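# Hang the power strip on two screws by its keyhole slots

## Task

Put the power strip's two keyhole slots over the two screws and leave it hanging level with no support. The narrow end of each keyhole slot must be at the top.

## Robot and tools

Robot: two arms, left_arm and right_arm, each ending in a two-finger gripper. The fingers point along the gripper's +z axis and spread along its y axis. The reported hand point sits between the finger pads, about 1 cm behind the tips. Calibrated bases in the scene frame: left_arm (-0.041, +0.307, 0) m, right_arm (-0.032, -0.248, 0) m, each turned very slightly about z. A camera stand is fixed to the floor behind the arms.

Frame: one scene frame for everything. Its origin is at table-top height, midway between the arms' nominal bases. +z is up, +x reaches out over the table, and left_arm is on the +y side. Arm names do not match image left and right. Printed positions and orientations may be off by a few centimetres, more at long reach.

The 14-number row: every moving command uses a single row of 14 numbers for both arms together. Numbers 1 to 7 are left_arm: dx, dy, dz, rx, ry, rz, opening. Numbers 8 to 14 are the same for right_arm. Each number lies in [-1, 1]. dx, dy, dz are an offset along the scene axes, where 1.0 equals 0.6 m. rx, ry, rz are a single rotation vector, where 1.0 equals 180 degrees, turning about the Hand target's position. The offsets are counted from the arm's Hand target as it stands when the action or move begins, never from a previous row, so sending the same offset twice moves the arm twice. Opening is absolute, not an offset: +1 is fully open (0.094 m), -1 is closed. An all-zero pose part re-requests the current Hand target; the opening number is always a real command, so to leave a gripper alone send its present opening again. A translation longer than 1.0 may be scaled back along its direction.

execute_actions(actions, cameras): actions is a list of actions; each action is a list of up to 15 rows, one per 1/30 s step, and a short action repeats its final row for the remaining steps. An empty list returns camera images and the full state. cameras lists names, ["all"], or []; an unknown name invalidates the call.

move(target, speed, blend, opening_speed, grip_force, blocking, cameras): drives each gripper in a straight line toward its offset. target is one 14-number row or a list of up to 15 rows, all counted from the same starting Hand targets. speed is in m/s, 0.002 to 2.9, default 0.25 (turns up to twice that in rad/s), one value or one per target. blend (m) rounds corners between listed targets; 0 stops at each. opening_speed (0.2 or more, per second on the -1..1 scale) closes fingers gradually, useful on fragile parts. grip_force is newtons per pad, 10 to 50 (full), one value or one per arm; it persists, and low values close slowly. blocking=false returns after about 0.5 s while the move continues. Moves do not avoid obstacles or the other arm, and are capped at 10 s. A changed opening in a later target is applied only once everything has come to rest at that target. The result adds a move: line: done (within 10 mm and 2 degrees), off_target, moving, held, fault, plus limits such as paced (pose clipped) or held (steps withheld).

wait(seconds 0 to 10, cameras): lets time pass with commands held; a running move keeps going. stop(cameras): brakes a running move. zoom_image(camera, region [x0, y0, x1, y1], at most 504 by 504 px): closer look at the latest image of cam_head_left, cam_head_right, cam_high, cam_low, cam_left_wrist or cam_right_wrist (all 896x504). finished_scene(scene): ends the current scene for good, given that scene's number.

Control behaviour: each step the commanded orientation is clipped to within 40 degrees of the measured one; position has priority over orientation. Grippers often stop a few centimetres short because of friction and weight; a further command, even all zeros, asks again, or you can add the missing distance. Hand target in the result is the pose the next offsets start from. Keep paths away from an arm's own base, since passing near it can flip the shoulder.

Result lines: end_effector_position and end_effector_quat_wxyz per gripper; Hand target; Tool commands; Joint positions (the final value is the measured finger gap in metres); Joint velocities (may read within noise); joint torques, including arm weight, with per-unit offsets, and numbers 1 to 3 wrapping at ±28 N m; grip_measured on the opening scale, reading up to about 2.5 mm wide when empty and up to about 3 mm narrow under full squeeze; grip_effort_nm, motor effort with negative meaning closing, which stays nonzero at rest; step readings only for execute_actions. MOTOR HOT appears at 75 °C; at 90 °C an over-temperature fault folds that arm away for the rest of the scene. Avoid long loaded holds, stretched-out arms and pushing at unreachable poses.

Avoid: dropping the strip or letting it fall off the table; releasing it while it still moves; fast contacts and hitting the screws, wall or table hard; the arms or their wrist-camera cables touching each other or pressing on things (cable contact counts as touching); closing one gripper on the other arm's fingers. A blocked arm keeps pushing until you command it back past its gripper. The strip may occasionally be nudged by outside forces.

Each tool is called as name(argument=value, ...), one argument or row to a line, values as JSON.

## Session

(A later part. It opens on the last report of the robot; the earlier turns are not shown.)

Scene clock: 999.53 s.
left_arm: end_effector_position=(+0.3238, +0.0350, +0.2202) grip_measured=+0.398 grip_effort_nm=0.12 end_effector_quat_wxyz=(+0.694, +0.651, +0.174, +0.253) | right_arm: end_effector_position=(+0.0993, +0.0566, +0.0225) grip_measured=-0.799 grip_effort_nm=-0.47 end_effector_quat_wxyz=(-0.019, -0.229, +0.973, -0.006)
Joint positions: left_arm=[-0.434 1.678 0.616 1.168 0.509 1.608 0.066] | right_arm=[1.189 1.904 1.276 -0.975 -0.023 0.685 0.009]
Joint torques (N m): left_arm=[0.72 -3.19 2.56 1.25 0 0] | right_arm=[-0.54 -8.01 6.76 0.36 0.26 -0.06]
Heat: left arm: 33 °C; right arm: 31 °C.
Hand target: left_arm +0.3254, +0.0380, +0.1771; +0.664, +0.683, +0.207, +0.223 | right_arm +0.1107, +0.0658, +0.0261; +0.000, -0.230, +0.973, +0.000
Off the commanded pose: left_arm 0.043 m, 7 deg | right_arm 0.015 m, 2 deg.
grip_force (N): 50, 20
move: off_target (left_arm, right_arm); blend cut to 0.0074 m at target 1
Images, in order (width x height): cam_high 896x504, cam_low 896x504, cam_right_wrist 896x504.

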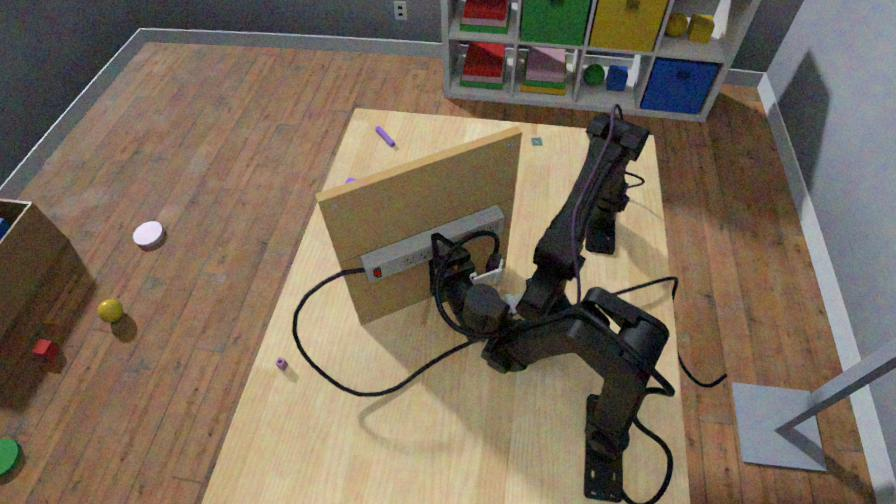

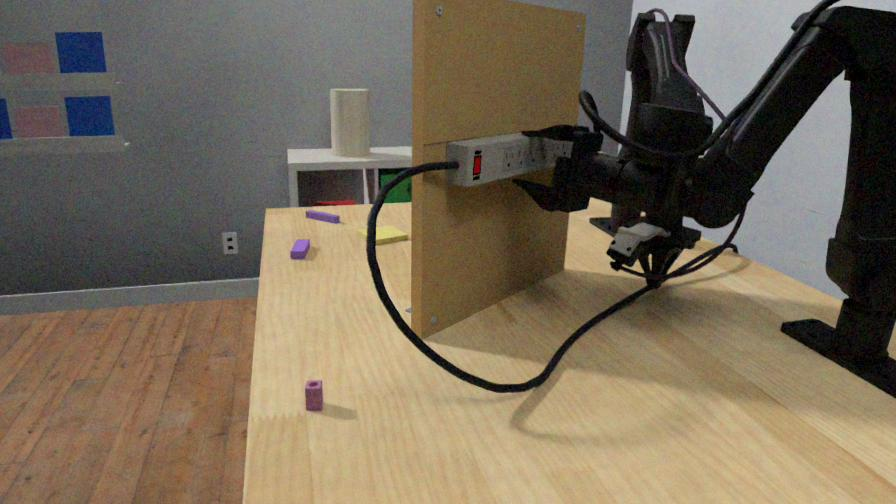

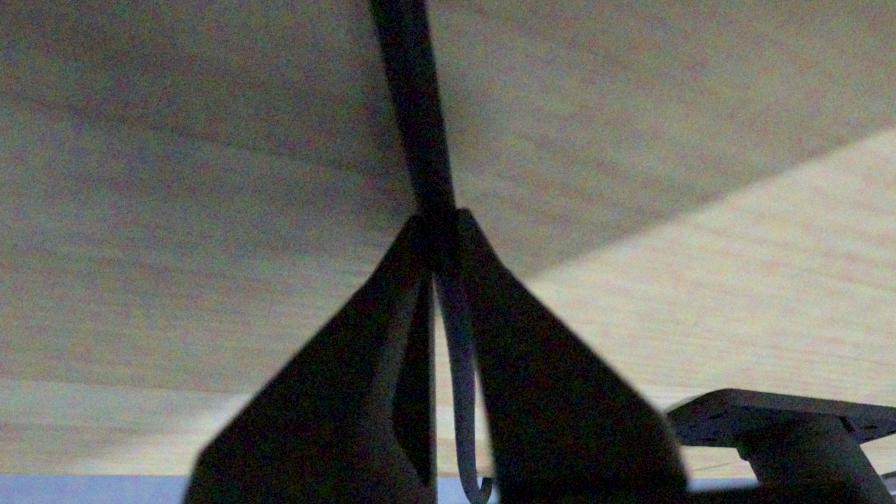

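move(
  target=[
    [0,0,0,0,0,0,0.4, 0,0,0,0,0,0,0.0],
    [0,0,0,0,0,0,0.4, 0,0,0.15,0,0,0,0.0],
    [0,0,0,0,0,0,0.4, -0.02,-0.12,0.2,0,0,0,0.0],
  ],
  speed=[0.05, 0.08, 0.12],
  blend=[0, 0.02, 0],
  cameras=["cam_right_wrist", "cam_low", "cam_high"],
)

Scene clock: 1006.37 s.
left_arm: end_effector_position=(+0.3240, +0.0353, +0.2200) grip_measured=+0.398 grip_effort_nm=0.12 end_effector_quat_wxyz=(+0.694, +0.651, +0.175, +0.254) | right_arm: end_effector_position=(+0.0984, +0.0007, +0.1422) grip_measured=-0.002 grip_effort_nm=0.12 end_effector_quat_wxyz=(-0.006, -0.228, +0.974, +0.004)
Joint positions: left_arm=[-0.434 1.678 0.615 1.168 0.507 1.607 0.066] | right_arm=[1.115 1.606 1.407 -1.373 -0.015 0.614 0.047]
Joint torques (N m): left_arm=[0.75 -3.19 2.63 1.25 0.02 0.01] | right_arm=[-0.17 -8.32 4.12 0.17 0.15 -0.07]
Heat: left arm: 33 °C; right arm: 32 °C.
Hand target: left_arm +0.3254, +0.0380, +0.1770; +0.664, +0.683, +0.207, +0.223 | right_arm +0.0987, -0.0062, +0.1461; +0.000, -0.230, +0.973, +0.000
Off the commanded pose: left_arm 0.043 m, 7 deg | right_arm 0.008 m, 1 deg.
grip_force (N): 50, 20
move: off_target (left_arm)
Images, in order (width x height): cam_high 896x504, cam_low 896x504, cam_right_wrist 896x504.

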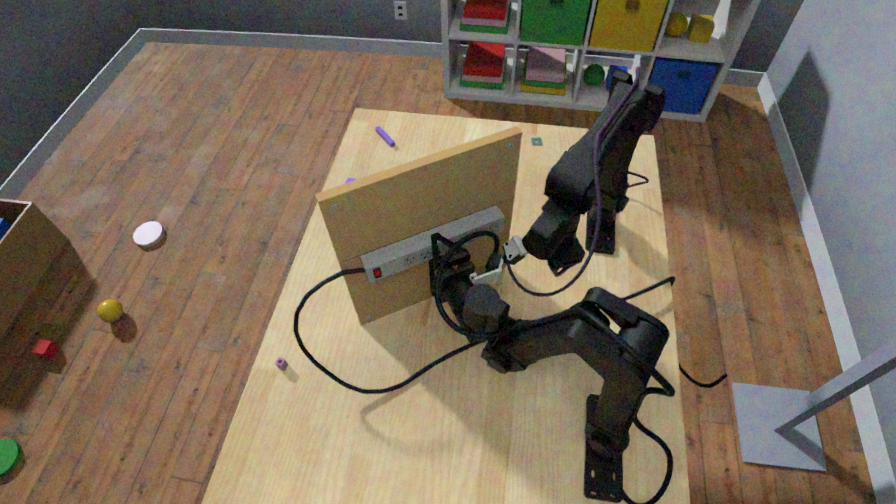

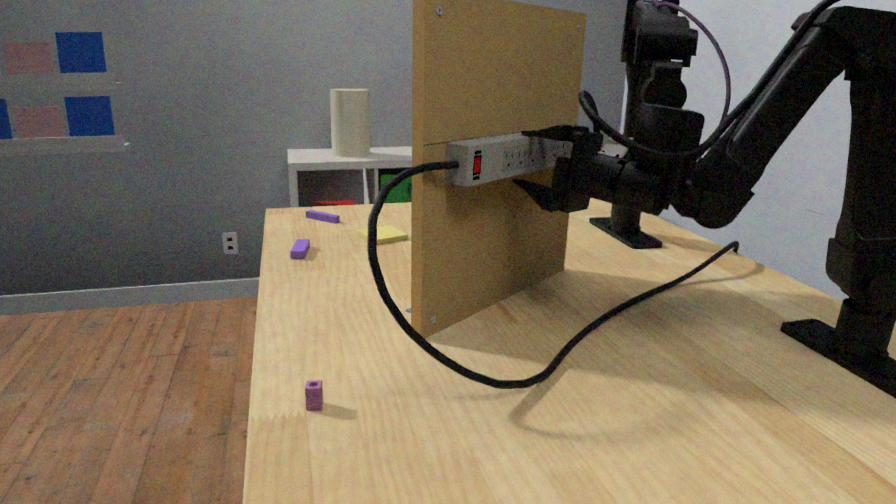

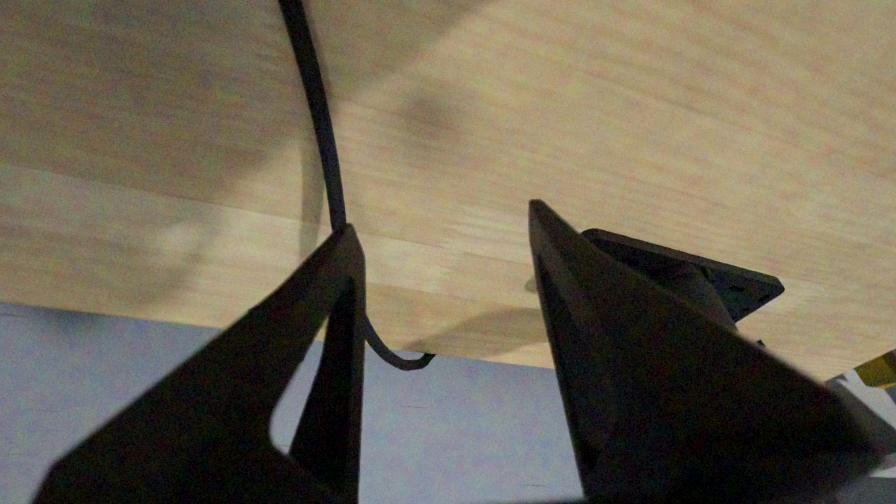

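zoom_image(
  camera="cam_low",
  region=[400, 110, 600, 220],
)

zoom_image(
  camera="cam_high",
  region=[330, 190, 530, 300],
)

Scaled by 2.520 from the camera's 896x504 image, which has a finer 1280x720 frame.

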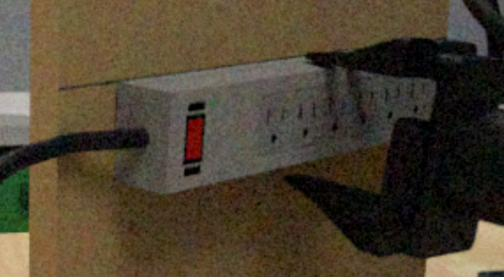

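Scaled by 2.520 from the camera's 896x504 image, which has a finer 1280x720 frame.

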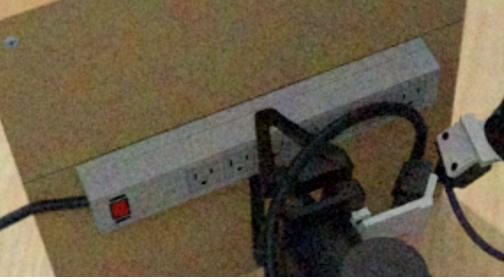

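zoom_image(
  camera="cam_high",
  region=[330, 235, 430, 300],
)

zoom_image(
  camera="cam_high",
  region=[440, 180, 540, 245],
)

zoom_image(
  camera="cam_low",
  region=[405, 125, 505, 195],
)

zoom_image(
  camera="cam_low",
  region=[500, 110, 600, 180],
)

Scaled by 5.040 from the camera's 896x504 image, which has a finer 1280x720 frame.

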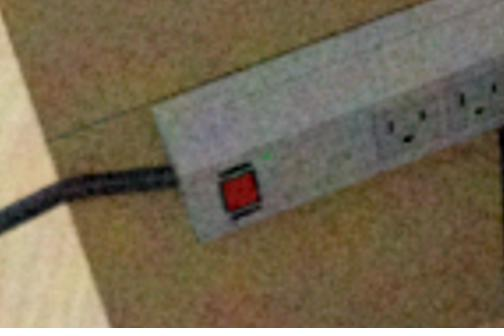

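Scaled by 5.040 from the camera's 896x504 image, which has a finer 1280x720 frame.

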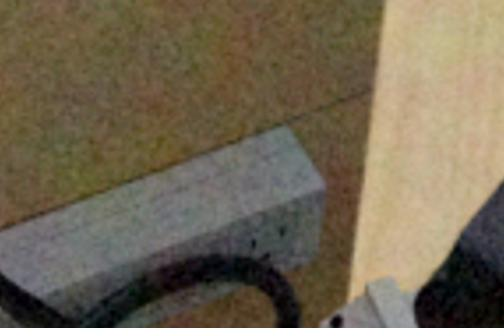

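Scaled by 5.040 from the camera's 896x504 image, which has a finer 1280x720 frame.

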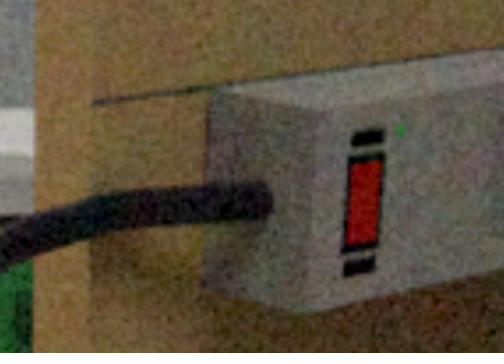

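Scaled by 5.040 from the camera's 896x504 image, which has a finer 1280x720 frame.

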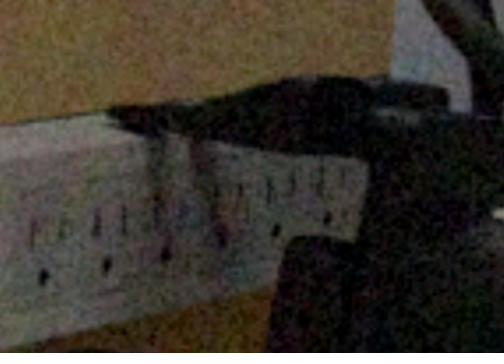

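move(
  target=[0,0,0.05,0,0,0,0.4, 0,0,0,0,0,0,0.0],
  speed=0.03,
  cameras=[],
)

move(
  target=[0,0,0.0167,0,0,0,0.4, 0,0,0,0,0,0,0.0],
  speed=0.03,
  cameras=["cam_low", "cam_high"],
)

Scene clock: 1012.63 s.
left_arm: end_effector_position=(+0.3224, +0.0363, +0.2189) grip_measured=+0.398 grip_effort_nm=0.12 end_effector_quat_wxyz=(+0.682, +0.664, +0.189, +0.240) | right_arm: end_effector_position=(+0.0983, +0.0006, +0.1422) grip_measured=-0.002 grip_effort_nm=0.12 end_effector_quat_wxyz=(-0.006, -0.229, +0.973, +0.004)
Joint positions: left_arm=[-0.434 1.629 0.622 1.06 0.506 1.607 0.066] | right_arm=[1.115 1.606 1.407 -1.374 -0.015 0.613 0.047]
Joint torques (N m): left_arm=[0.75 -6.52 5.86 0.91 0.04 -0.01] | right_arm=[-0.2 -8.34 4.15 0.16 0.15 -0.06]
Heat: left arm: 33 °C; right arm: 32 °C.
Hand target: left_arm +0.3254, +0.0380, +0.2069; +0.664, +0.683, +0.207, +0.223 | right_arm +0.0987, -0.0063, +0.1461; +0.000, -0.231, +0.973, +0.000
Off the commanded pose: left_arm 0.012 m, 4 deg | right_arm 0.008 m, 1 deg.
grip_force (N): 50, 20
move: off_target (left_arm)
No camera images: "cameras" was empty.

Scene clock: 1013.57 s.
left_arm: end_effector_position=(+0.3225, +0.0358, +0.2187) grip_measured=+0.398 grip_effort_nm=0.12 end_effector_quat_wxyz=(+0.674, +0.673, +0.197, +0.231) | right_arm: end_effector_position=(+0.0983, +0.0006, +0.1422) grip_measured=-0.002 grip_effort_nm=0.13 end_effector_quat_wxyz=(-0.006, -0.229, +0.973, +0.004)
Joint positions: left_arm=[-0.434 1.604 0.636 0.985 0.508 1.607 0.066] | right_arm=[1.115 1.606 1.407 -1.374 -0.015 0.613 0.047]
Joint torques (N m): left_arm=[0.76 -6.99 6.5 1.12 0.04 0] | right_arm=[-0.24 -8.25 4.18 0.17 0.15 -0.06]
Heat: left arm: 33 °C; right arm: 32 °C.
Hand target: left_arm +0.3254, +0.0380, +0.2168; +0.664, +0.683, +0.208, +0.223 | right_arm +0.0987, -0.0063, +0.1461; +0.000, -0.231, +0.973, +0.000
Off the commanded pose: left_arm 0.004 m, 2 deg | right_arm 0.008 m, 1 deg.
grip_force (N): 50, 20
move: done
Images, in order (width x height): cam_high 896x504, cam_low 896x504.

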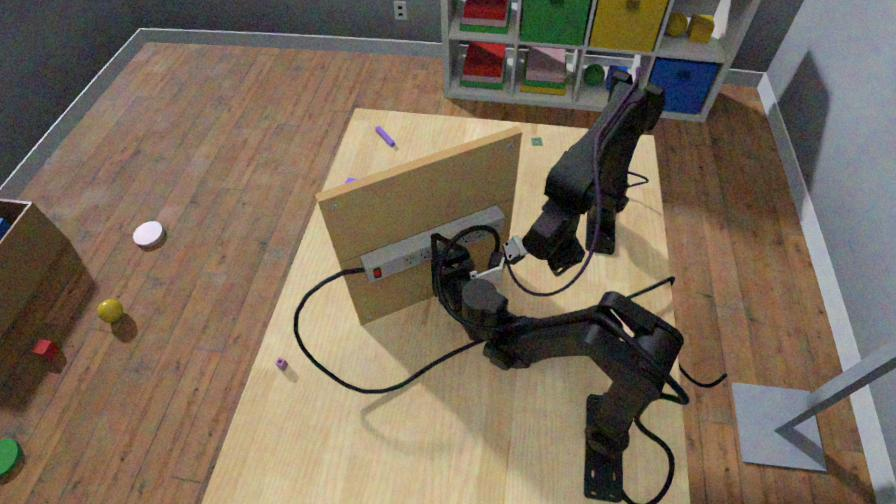

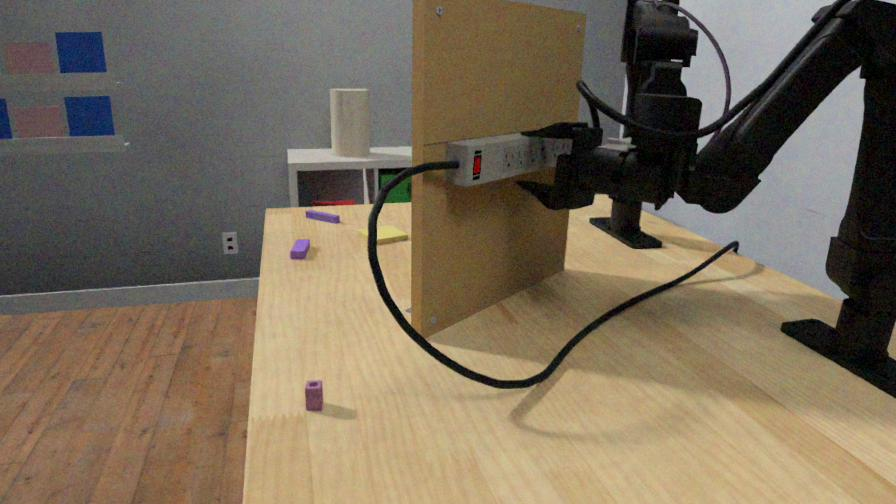

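move(
  target=[0,0,0.025,0,0,0,0.4, 0,0,0,0,0,0,0.0],
  speed=0.03,
  cameras=["cam_low", "cam_high"],
)

zoom_image(
  camera="cam_low",
  region=[400, 110, 600, 220],
)

zoom_image(
  camera="cam_high",
  region=[330, 190, 530, 300],
)

Scene clock: 1015.50 s.
left_arm: end_effector_position=(+0.3231, +0.0356, +0.2194) grip_measured=+0.398 grip_effort_nm=0.12 end_effector_quat_wxyz=(+0.662, +0.686, +0.210, +0.218) | right_arm: end_effector_position=(+0.0983, +0.0006, +0.1422) grip_measured=-0.002 grip_effort_nm=0.13 end_effector_quat_wxyz=(-0.006, -0.229, +0.973, +0.004)
Joint positions: left_arm=[-0.434 1.569 0.663 0.874 0.508 1.607 0.066] | right_arm=[1.115 1.606 1.407 -1.374 -0.015 0.613 0.047]
Joint torques (N m): left_arm=[0.73 -7.71 7.19 1.45 0.05 0.02] | right_arm=[-0.21 -8.36 4.12 0.17 0.16 -0.06]
Heat: left arm: 33 °C; right arm: 32 °C.
Hand target: left_arm +0.3255, +0.0380, +0.2319; +0.664, +0.683, +0.208, +0.223 | right_arm +0.0987, -0.0063, +0.1461; +0.000, -0.231, +0.973, +0.000
Off the commanded pose: left_arm 0.013 m, 1 deg | right_arm 0.008 m, 1 deg.
grip_force (N): 50, 20
move: off_target (left_arm)
Images, in order (width x height): cam_high 896x504, cam_low 896x504.

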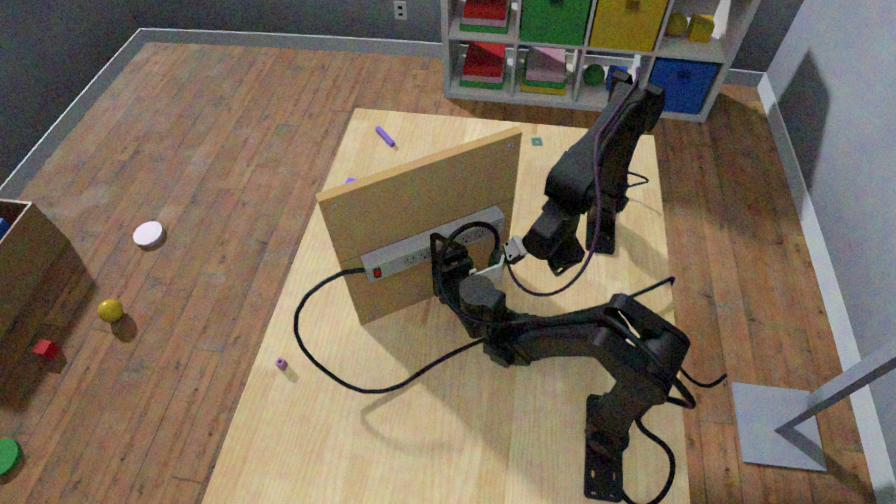

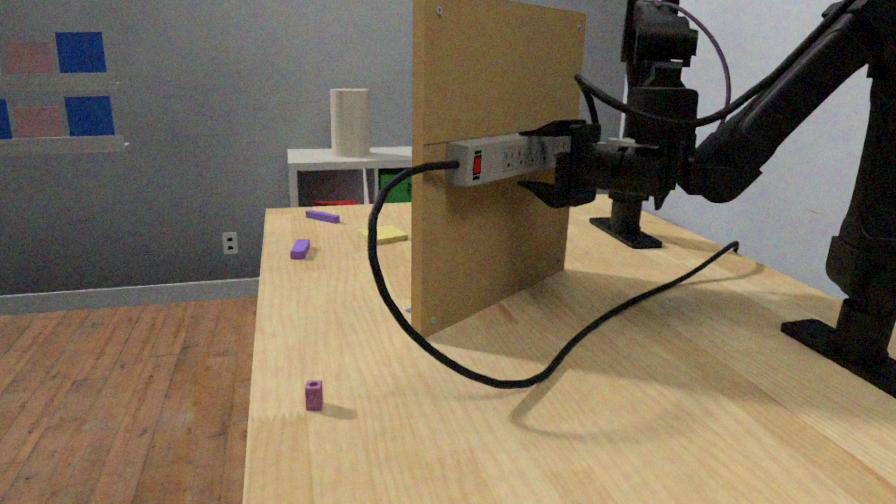

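Scaled by 2.520 from the camera's 896x504 image, which has a finer 1280x720 frame.

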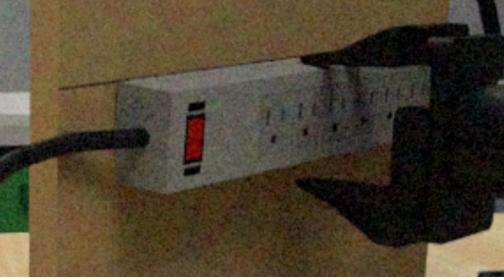

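Scaled by 2.520 from the camera's 896x504 image, which has a finer 1280x720 frame.

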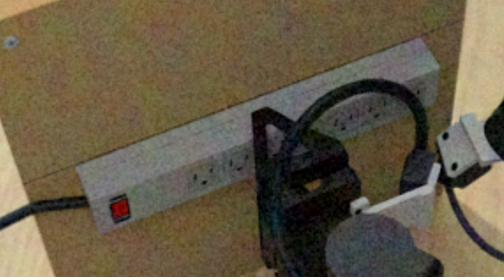

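move(
  target=[0,0,0.0167,0,0,0,0.4, 0,0,0,0,0,0,0.0],
  speed=0.03,
  cameras=[],
)

move(
  target=[0,0,0.0133,0,0,0,0.4, 0,0,0,0,0,0,0.0],
  speed=0.03,
  cameras=["cam_low", "cam_high"],
)

zoom_image(
  camera="cam_low",
  region=[400, 110, 600, 220],
)

zoom_image(
  camera="cam_high",
  region=[330, 190, 530, 300],
)

Scene clock: 1018.10 s.
left_arm: end_effector_position=(+0.3231, +0.0356, +0.2201) grip_measured=+0.398 grip_effort_nm=0.12 end_effector_quat_wxyz=(+0.654, +0.693, +0.218, +0.210) | right_arm: end_effector_position=(+0.0983, +0.0006, +0.1422) grip_measured=-0.002 grip_effort_nm=0.12 end_effector_quat_wxyz=(-0.006, -0.229, +0.973, +0.004)
Joint positions: left_arm=[-0.434 1.547 0.681 0.802 0.508 1.607 0.066] | right_arm=[1.115 1.606 1.407 -1.374 -0.015 0.613 0.047]
Joint torques (N m): left_arm=[0.7 -8.06 7.61 1.68 0.05 0.02] | right_arm=[-0.2 -8.34 4.21 0.15 0.16 -0.08]
Heat: left arm: 34 °C; right arm: 32 °C.
Hand target: left_arm +0.3254, +0.0380, +0.2420; +0.664, +0.683, +0.207, +0.223 | right_arm +0.0987, -0.0063, +0.1461; +0.000, -0.231, +0.973, +0.000
Off the commanded pose: left_arm 0.022 m, 2 deg | right_arm 0.008 m, 1 deg.
grip_force (N): 50, 20
move: off_target (left_arm)
No camera images: "cameras" was empty.

Scene clock: 1019.10 s.
left_arm: end_effector_position=(+0.3235, +0.0354, +0.2280) grip_measured=+0.398 grip_effort_nm=0.12 end_effector_quat_wxyz=(+0.654, +0.693, +0.218, +0.210) | right_arm: end_effector_position=(+0.0983, +0.0006, +0.1422) grip_measured=-0.002 grip_effort_nm=0.12 end_effector_quat_wxyz=(-0.006, -0.229, +0.973, +0.004)
Joint positions: left_arm=[-0.434 1.528 0.7 0.764 0.508 1.607 0.066] | right_arm=[1.115 1.606 1.407 -1.374 -0.015 0.613 0.047]
Joint torques (N m): left_arm=[0.75 -7.99 7.76 1.68 0.06 0.02] | right_arm=[-0.24 -8.32 4.1 0.15 0.17 -0.07]
Heat: left arm: 34 °C; right arm: 32 °C.
Hand target: left_arm +0.3255, +0.0380, +0.2499; +0.664, +0.683, +0.208, +0.223 | right_arm +0.0987, -0.0063, +0.1461; +0.000, -0.231, +0.973, +0.000
Off the commanded pose: left_arm 0.022 m, 2 deg | right_arm 0.008 m, 1 deg.
grip_force (N): 50, 20
move: off_target (left_arm)
Images, in order (width x height): cam_high 896x504, cam_low 896x504.

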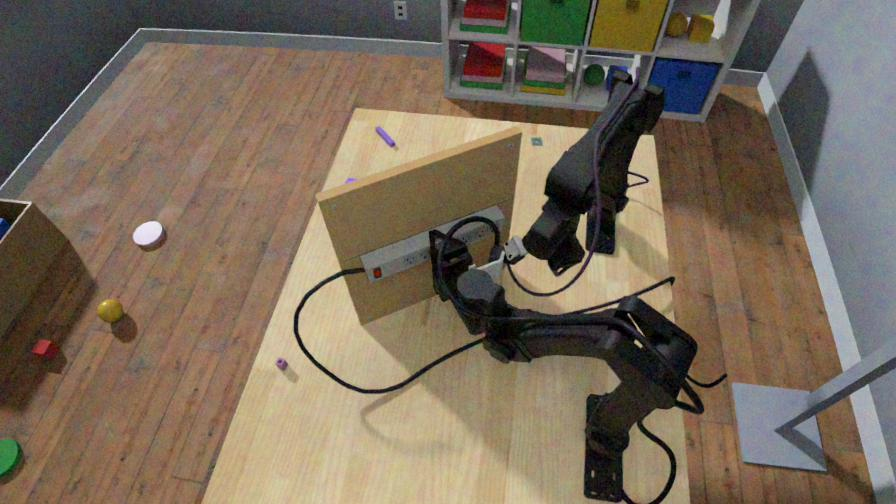

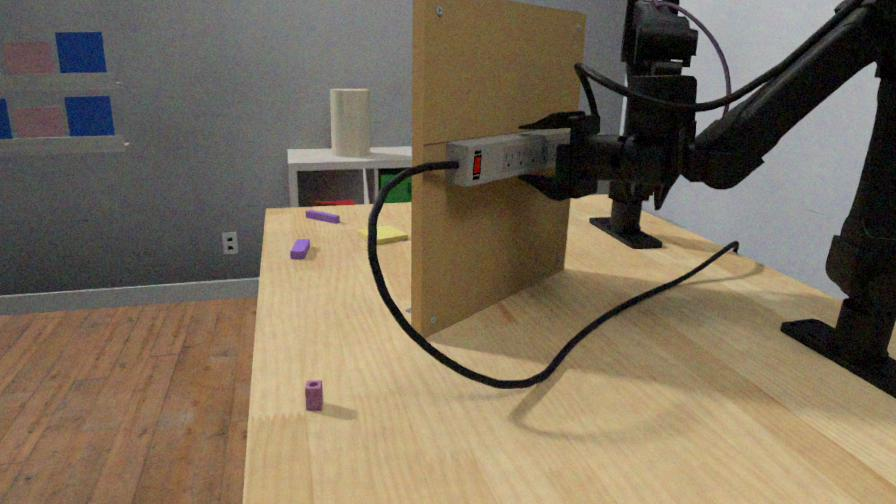

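Scaled by 2.520 from the camera's 896x504 image, which has a finer 1280x720 frame.

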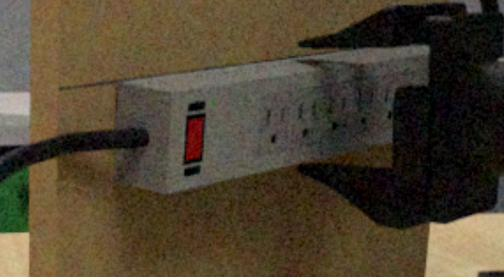

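Scaled by 2.520 from the camera's 896x504 image, which has a finer 1280x720 frame.

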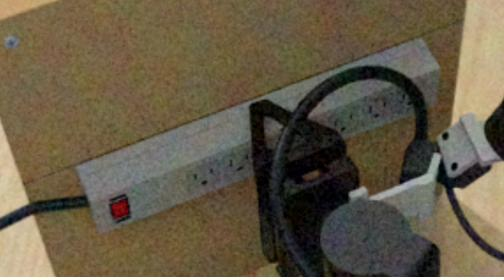

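wait(
  seconds=4,
  cameras=["cam_low", "cam_high"],
)

zoom_image(
  camera="cam_high",
  region=[440, 180, 540, 245],
)

zoom_image(
  camera="cam_low",
  region=[405, 125, 505, 195],
)

zoom_image(
  camera="cam_low",
  region=[500, 110, 600, 180],
)

zoom_image(
  camera="cam_high",
  region=[330, 235, 430, 300],
)

Scene clock: 1024.60 s.
left_arm: end_effector_position=(+0.3235, +0.0354, +0.2280) grip_measured=+0.398 grip_effort_nm=0.12 end_effector_quat_wxyz=(+0.654, +0.693, +0.218, +0.210) | right_arm: end_effector_position=(+0.0983, +0.0006, +0.1422) grip_measured=-0.002 grip_effort_nm=0.12 end_effector_quat_wxyz=(-0.006, -0.229, +0.973, +0.004)
Joint positions: left_arm=[-0.434 1.528 0.7 0.764 0.508 1.607 0.066] | right_arm=[1.115 1.606 1.407 -1.374 -0.015 0.613 0.047]
Joint torques (N m): left_arm=[0.72 -7.98 7.75 1.68 0.06 0.01] | right_arm=[-0.18 -8.34 4.07 0.18 0.17 -0.08]
Heat: left arm: 34 °C; right arm: 32 °C.
Hand target: left_arm +0.3255, +0.0380, +0.2500; +0.664, +0.683, +0.207, +0.223 | right_arm +0.0987, -0.0063, +0.1461; +0.000, -0.231, +0.973, +0.000
Tool commands: left_gripper/opening=+0.4 right_gripper/opening=+0.0
Off the commanded pose: left_arm 0.022 m, 2 deg | right_arm 0.008 m, 1 deg.
grip_force (N): 50, 20
wait: 4.00 s; at rest from the start
Images, in order (width x height): cam_high 896x504, cam_low 896x504.

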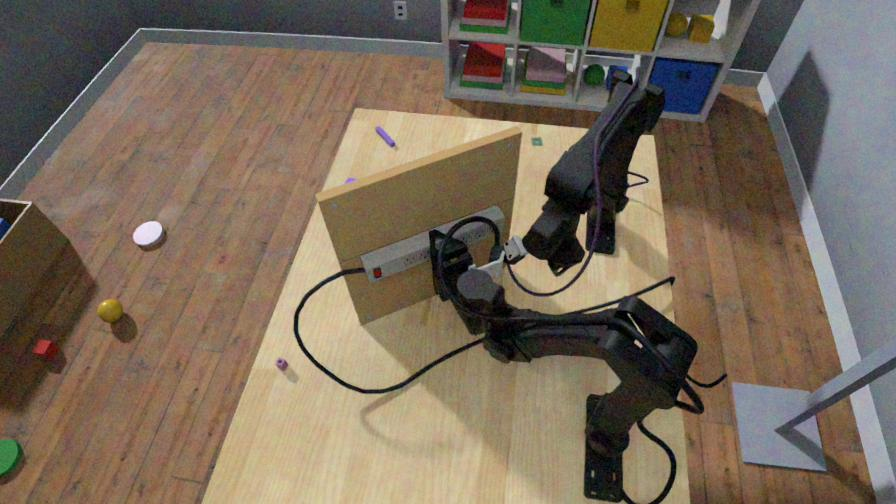

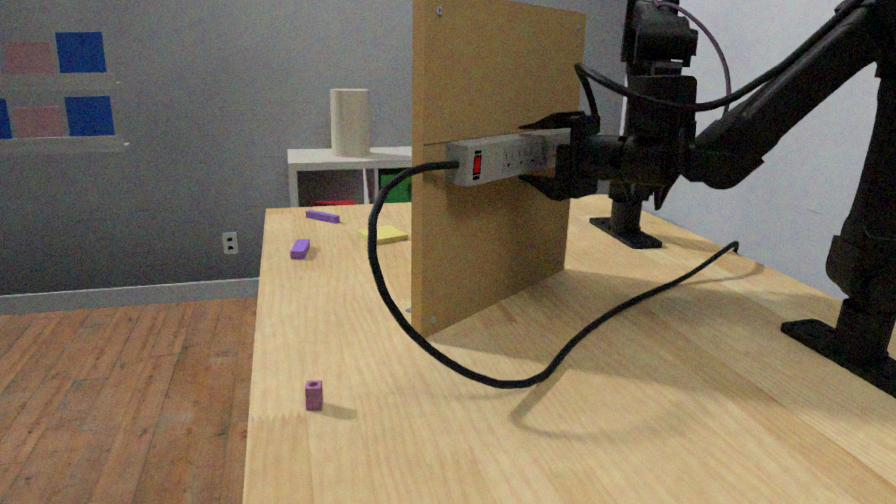

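Scaled by 5.040 from the camera's 896x504 image, which has a finer 1280x720 frame.

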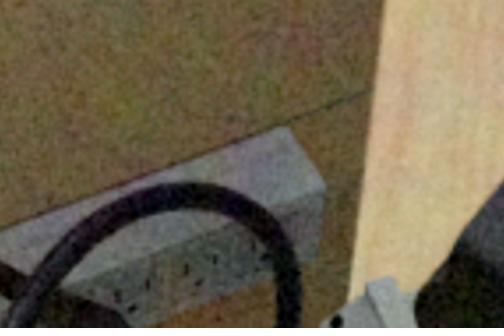

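Scaled by 5.040 from the camera's 896x504 image, which has a finer 1280x720 frame.

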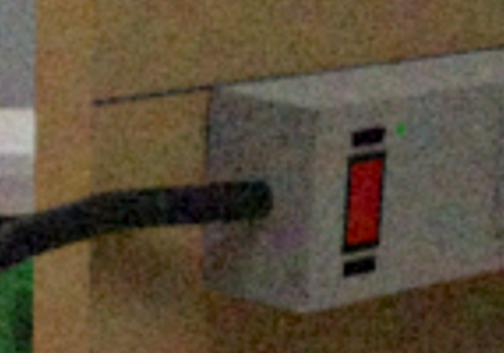

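Scaled by 5.040 from the camera's 896x504 image, which has a finer 1280x720 frame.

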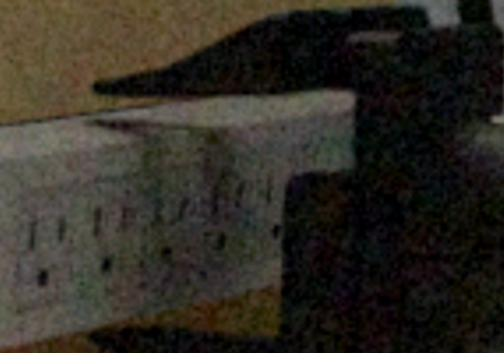

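Scaled by 5.040 from the camera's 896x504 image, which has a finer 1280x720 frame.

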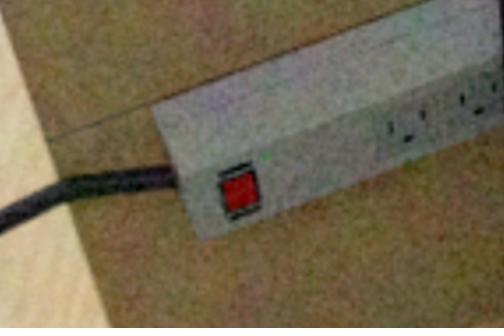

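move(
  target=[0,0,0,0,0,0,0.4, -0.05,-0.25,0.0333,0,0,0,0.0],
  speed=0.12,
  cameras=["cam_low", "cam_high"],
)

zoom_image(
  camera="cam_high",
  region=[440, 180, 540, 245],
)

zoom_image(
  camera="cam_low",
  region=[405, 125, 505, 195],
)

Scene clock: 1032.00 s.
left_arm: end_effector_position=(+0.3235, +0.0354, +0.2279) grip_measured=+0.398 grip_effort_nm=0.12 end_effector_quat_wxyz=(+0.654, +0.693, +0.218, +0.209) | right_arm: end_effector_position=(+0.0703, -0.1513, +0.1659) grip_measured=-0.002 grip_effort_nm=0.12 end_effector_quat_wxyz=(+0.023, -0.229, +0.973, +0.018)
Joint positions: left_arm=[-0.434 1.528 0.7 0.763 0.508 1.607 0.066] | right_arm=[0.779 1.031 1.076 -1.558 -0.01 0.277 0.047]
Joint torques (N m): left_arm=[0.72 -7.99 7.73 1.69 0.05 0.02] | right_arm=[-0.43 -1.81 4.19 0.31 0.12 -0.08]
Heat: left arm: 34 °C; right arm: 31 °C.
Hand target: left_arm +0.3255, +0.0380, +0.2500; +0.664, +0.683, +0.208, +0.223 | right_arm +0.0687, -0.1562, +0.1661; +0.000, -0.230, +0.973, +0.000
Off the commanded pose: left_arm 0.022 m, 3 deg | right_arm 0.005 m, 3 deg.
joint sent to its limit (right arm) — joint 4 (wrist pitch), lower limit. The joint targets are off in orientation, not in position.
grip_force (N): 50, 20
move: off_target (left_arm, right_arm)
Images, in order (width x height): cam_high 896x504, cam_low 896x504.

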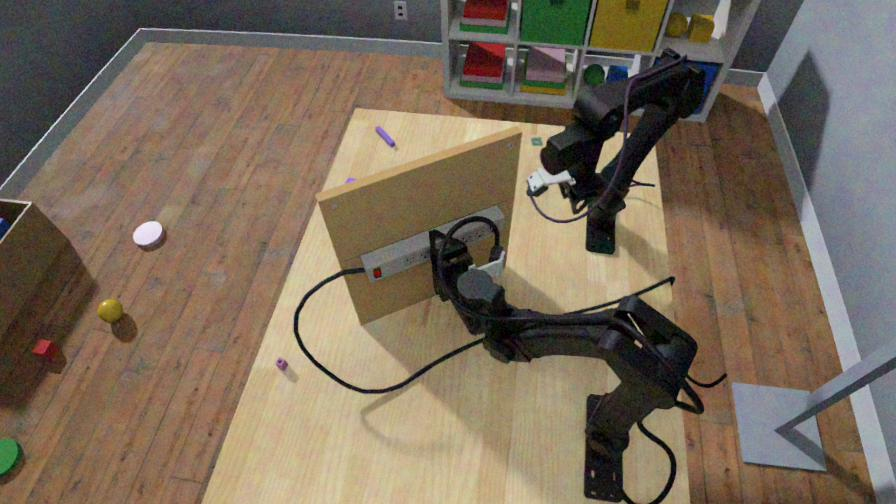

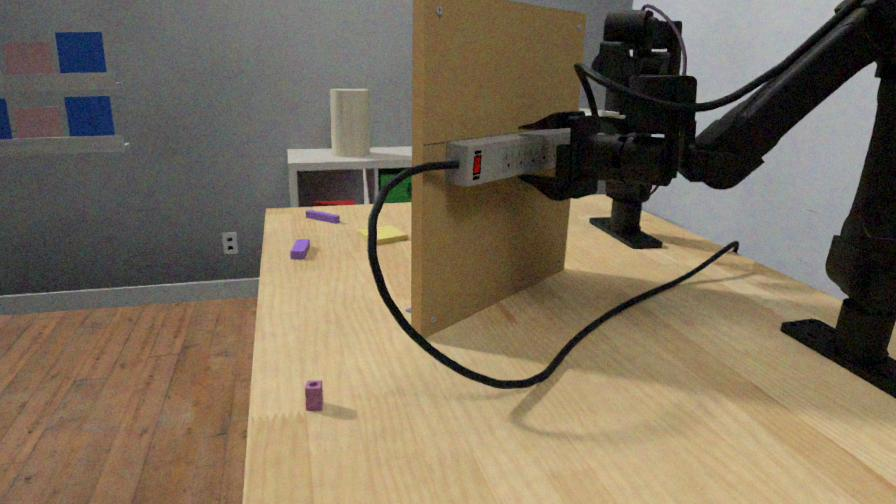

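Scaled by 5.040 from the camera's 896x504 image, which has a finer 1280x720 frame.

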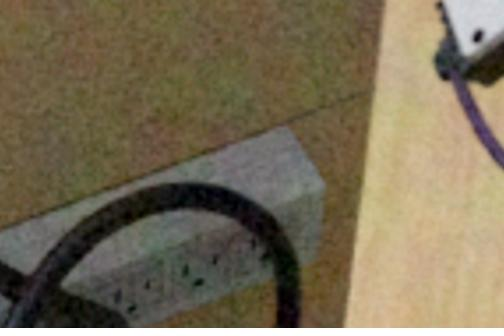

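Scaled by 5.040 from the camera's 896x504 image, which has a finer 1280x720 frame.

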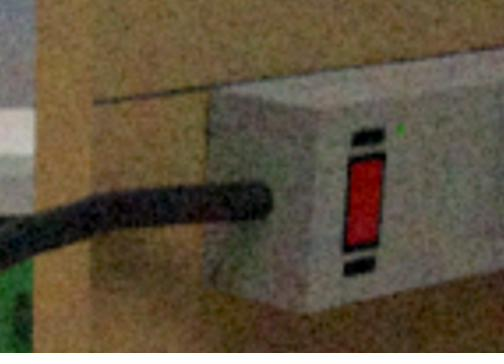

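move(
  target=[0,0,0,0,0,0,0.92, 0,0,0,0,0,0,0.0],
  speed=0.05,
  opening_speed=0.4,
  cameras=["cam_low", "cam_high"],
)

zoom_image(
  camera="cam_low",
  region=[400, 90, 620, 220],
)

Scene clock: 1036.33 s.
left_arm: end_effector_position=(+0.3235, +0.0354, +0.2278) grip_measured=+0.917 grip_effort_nm=0.17 end_effector_quat_wxyz=(+0.654, +0.693, +0.218, +0.209) | right_arm: end_effector_position=(+0.0703, -0.1513, +0.1659) grip_measured=-0.002 grip_effort_nm=0.12 end_effector_quat_wxyz=(+0.023, -0.229, +0.973, +0.018)
Joint positions: left_arm=[-0.434 1.528 0.7 0.763 0.508 1.608 0.09] | right_arm=[0.779 1.031 1.076 -1.558 -0.01 0.276 0.047]
Joint torques (N m): left_arm=[0.76 -8.01 7.76 1.68 0.05 0.01] | right_arm=[-0.28 -1.83 4.05 0.29 0.1 -0.08]
Heat: left arm: 35 °C; right arm: 31 °C.
Hand target: left_arm +0.3255, +0.0380, +0.2500; +0.664, +0.683, +0.208, +0.223 | right_arm +0.0687, -0.1562, +0.1661; +0.000, -0.230, +0.973, +0.000
Off the commanded pose: left_arm 0.022 m, 3 deg | right_arm 0.005 m, 3 deg.
joint sent to its limit (right arm) — joint 4 (wrist pitch), lower limit. The joint targets are off in orientation, not in position.
grip_force (N): 50, 20
move: off_target (left_arm, right_arm)
Images, in order (width x height): cam_high 896x504, cam_low 896x504.

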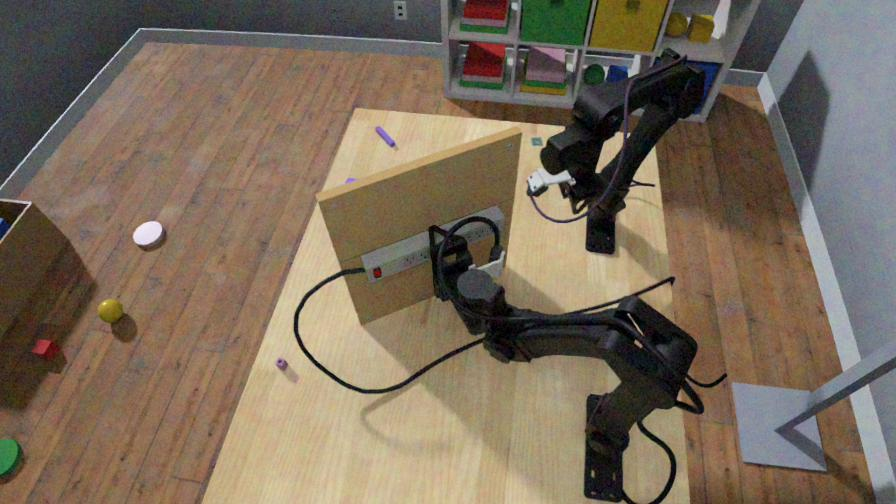

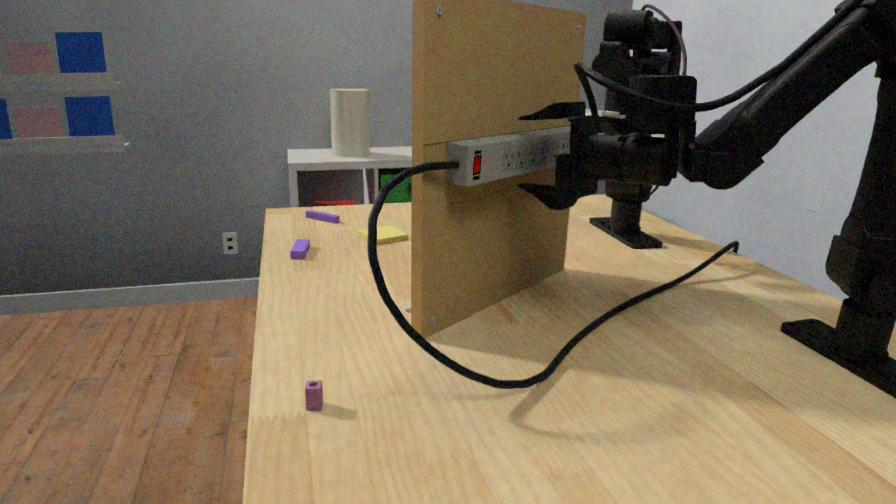

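Scaled by 2.291 from the camera's 896x504 image, which has a finer 1280x720 frame.

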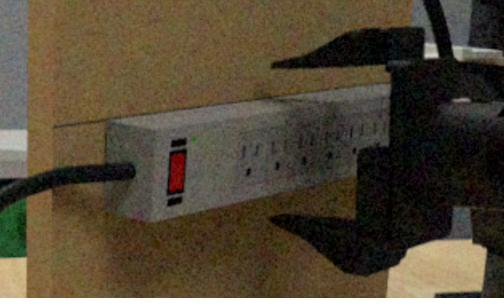

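move(
  target=[-0.01395,0.02075,0,0,0,0,0.92, 0,0,0,0,0,0,0.0],
  speed=0.04,
  cameras=[],
)

move(
  target=[-0.01395,0.02075,0,0,0,0,0.92, 0,0,0,0,0,0,0.0],
  speed=0.04,
  cameras=["cam_low"],
)

Scene clock: 1037.83 s.
left_arm: end_effector_position=(+0.3235, +0.0468, +0.2473) grip_measured=+0.917 grip_effort_nm=0.17 end_effector_quat_wxyz=(+0.663, +0.682, +0.211, +0.225) | right_arm: end_effector_position=(+0.0703, -0.1513, +0.1659) grip_measured=-0.002 grip_effort_nm=0.12 end_effector_quat_wxyz=(+0.023, -0.229, +0.973, +0.018)
Joint positions: left_arm=[-0.405 1.479 0.7 0.757 0.525 1.608 0.09] | right_arm=[0.779 1.031 1.076 -1.558 -0.01 0.276 0.047]
Joint torques (N m): left_arm=[0.62 -7.68 4.82 1.66 0.16 0.01] | right_arm=[-0.32 -1.83 4.04 0.29 0.1 -0.07]
Heat: left arm: 34 °C; right arm: 31 °C.
Hand target: left_arm +0.3171, +0.0505, +0.2500; +0.664, +0.683, +0.208, +0.223 | right_arm +0.0687, -0.1562, +0.1661; +0.000, -0.230, +0.973, +0.000
Off the commanded pose: left_arm 0.008 m, 1 deg | right_arm 0.005 m, 3 deg.
joint sent to its limit (right arm) — joint 4 (wrist pitch), lower limit. The joint targets are off in orientation, not in position.
grip_force (N): 50, 20
move: off_target (right_arm)
No camera images: "cameras" was empty.

Scene clock: 1038.77 s.
left_arm: end_effector_position=(+0.3154, +0.0598, +0.2494) grip_measured=+0.917 grip_effort_nm=0.17 end_effector_quat_wxyz=(+0.664, +0.681, +0.211, +0.226) | right_arm: end_effector_position=(+0.0703, -0.1513, +0.1659) grip_measured=-0.002 grip_effort_nm=0.12 end_effector_quat_wxyz=(+0.023, -0.229, +0.973, +0.018)
Joint positions: left_arm=[-0.374 1.425 0.659 0.748 0.555 1.608 0.09] | right_arm=[0.779 1.031 1.076 -1.558 -0.01 0.276 0.047]
Joint torques (N m): left_arm=[0.54 -7.05 4.71 1.65 0.15 0.01] | right_arm=[-0.29 -1.83 4.12 0.29 0.1 -0.08]
Heat: left arm: 34 °C; right arm: 31 °C.
Hand target: left_arm +0.3087, +0.0630, +0.2501; +0.664, +0.683, +0.208, +0.223 | right_arm +0.0687, -0.1562, +0.1661; +0.000, -0.230, +0.973, +0.000
Off the commanded pose: left_arm 0.007 m, 1 deg | right_arm 0.005 m, 3 deg.
joint sent to its limit (right arm) — joint 4 (wrist pitch), lower limit. The joint targets are off in orientation, not in position.
grip_force (N): 50, 20
move: off_target (right_arm)
Images, in order (width x height): cam_low 896x504.

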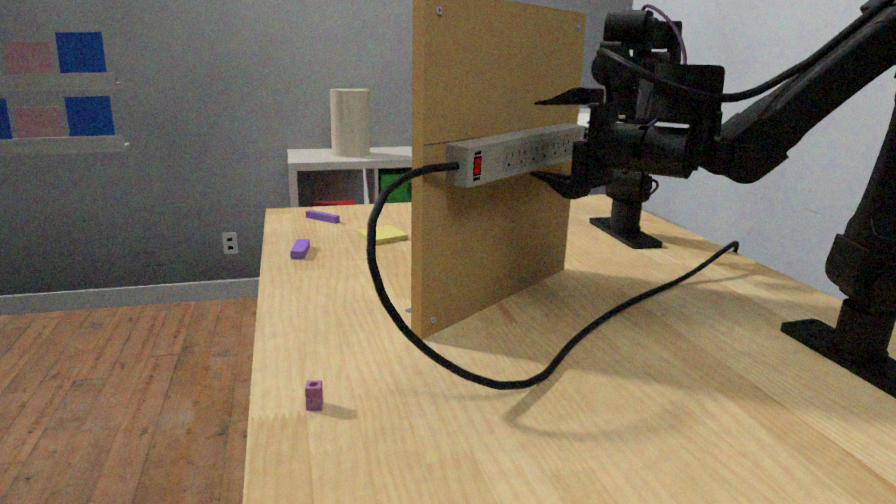

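zoom_image(
  camera="cam_low",
  region=[420, 80, 640, 220],
)

Scaled by 2.291 from the camera's 896x504 image, which has a finer 1280x720 frame.

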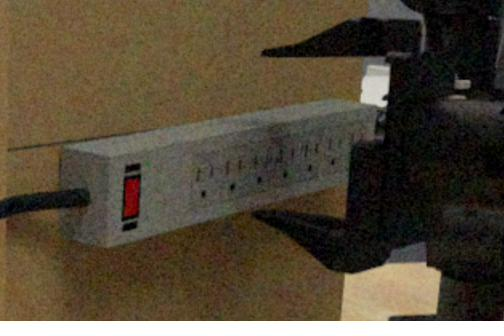

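move(
  target=[-0.01395,0.02075,-0.0167,0,0,0,0.92, 0,0,0,0,0,0,0.0],
  speed=0.04,
  cameras=["cam_low"],
)

zoom_image(
  camera="cam_low",
  region=[420, 80, 640, 220],
)

Scene clock: 1043.20 s.
left_arm: end_effector_position=(+0.3067, +0.0726, +0.2325) grip_measured=+0.917 grip_effort_nm=0.16 end_effector_quat_wxyz=(+0.657, +0.688, +0.219, +0.218) | right_arm: end_effector_position=(+0.0703, -0.1513, +0.1659) grip_measured=-0.002 grip_effort_nm=0.12 end_effector_quat_wxyz=(+0.023, -0.229, +0.973, +0.018)
Joint positions: left_arm=[-0.34 1.397 0.591 0.755 0.588 1.61 0.09] | right_arm=[0.779 1.031 1.076 -1.558 -0.01 0.276 0.047]
Joint torques (N m): left_arm=[0.55 -6.65 4.68 1.97 0.18 0.02] | right_arm=[-0.39 -1.81 4.15 0.31 0.11 -0.08]
Heat: left arm: 34 °C; right arm: 31 °C.
Hand target: left_arm +0.3003, +0.0753, +0.2399; +0.664, +0.683, +0.208, +0.223 | right_arm +0.0687, -0.1562, +0.1661; +0.000, -0.230, +0.973, +0.000
Off the commanded pose: left_arm 0.010 m, 2 deg | right_arm 0.005 m, 3 deg.
joint sent to its limit (right arm) — joint 4 (wrist pitch), lower limit. The joint targets are off in orientation, not in position.
grip_force (N): 50, 20
move: off_target (right_arm)
Images, in order (width x height): cam_low 896x504.

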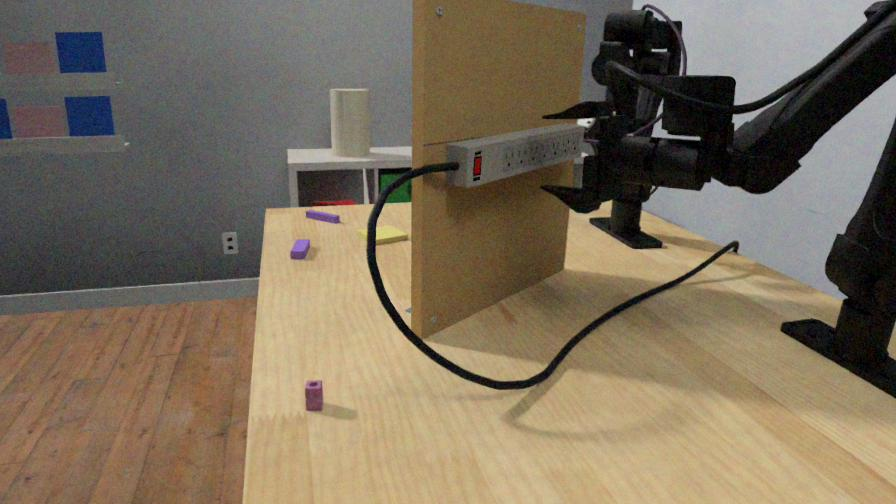

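Scaled by 2.291 from the camera's 896x504 image, which has a finer 1280x720 frame.

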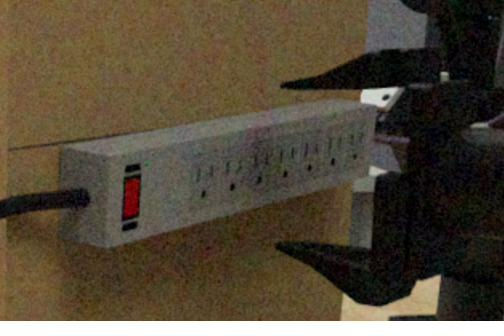

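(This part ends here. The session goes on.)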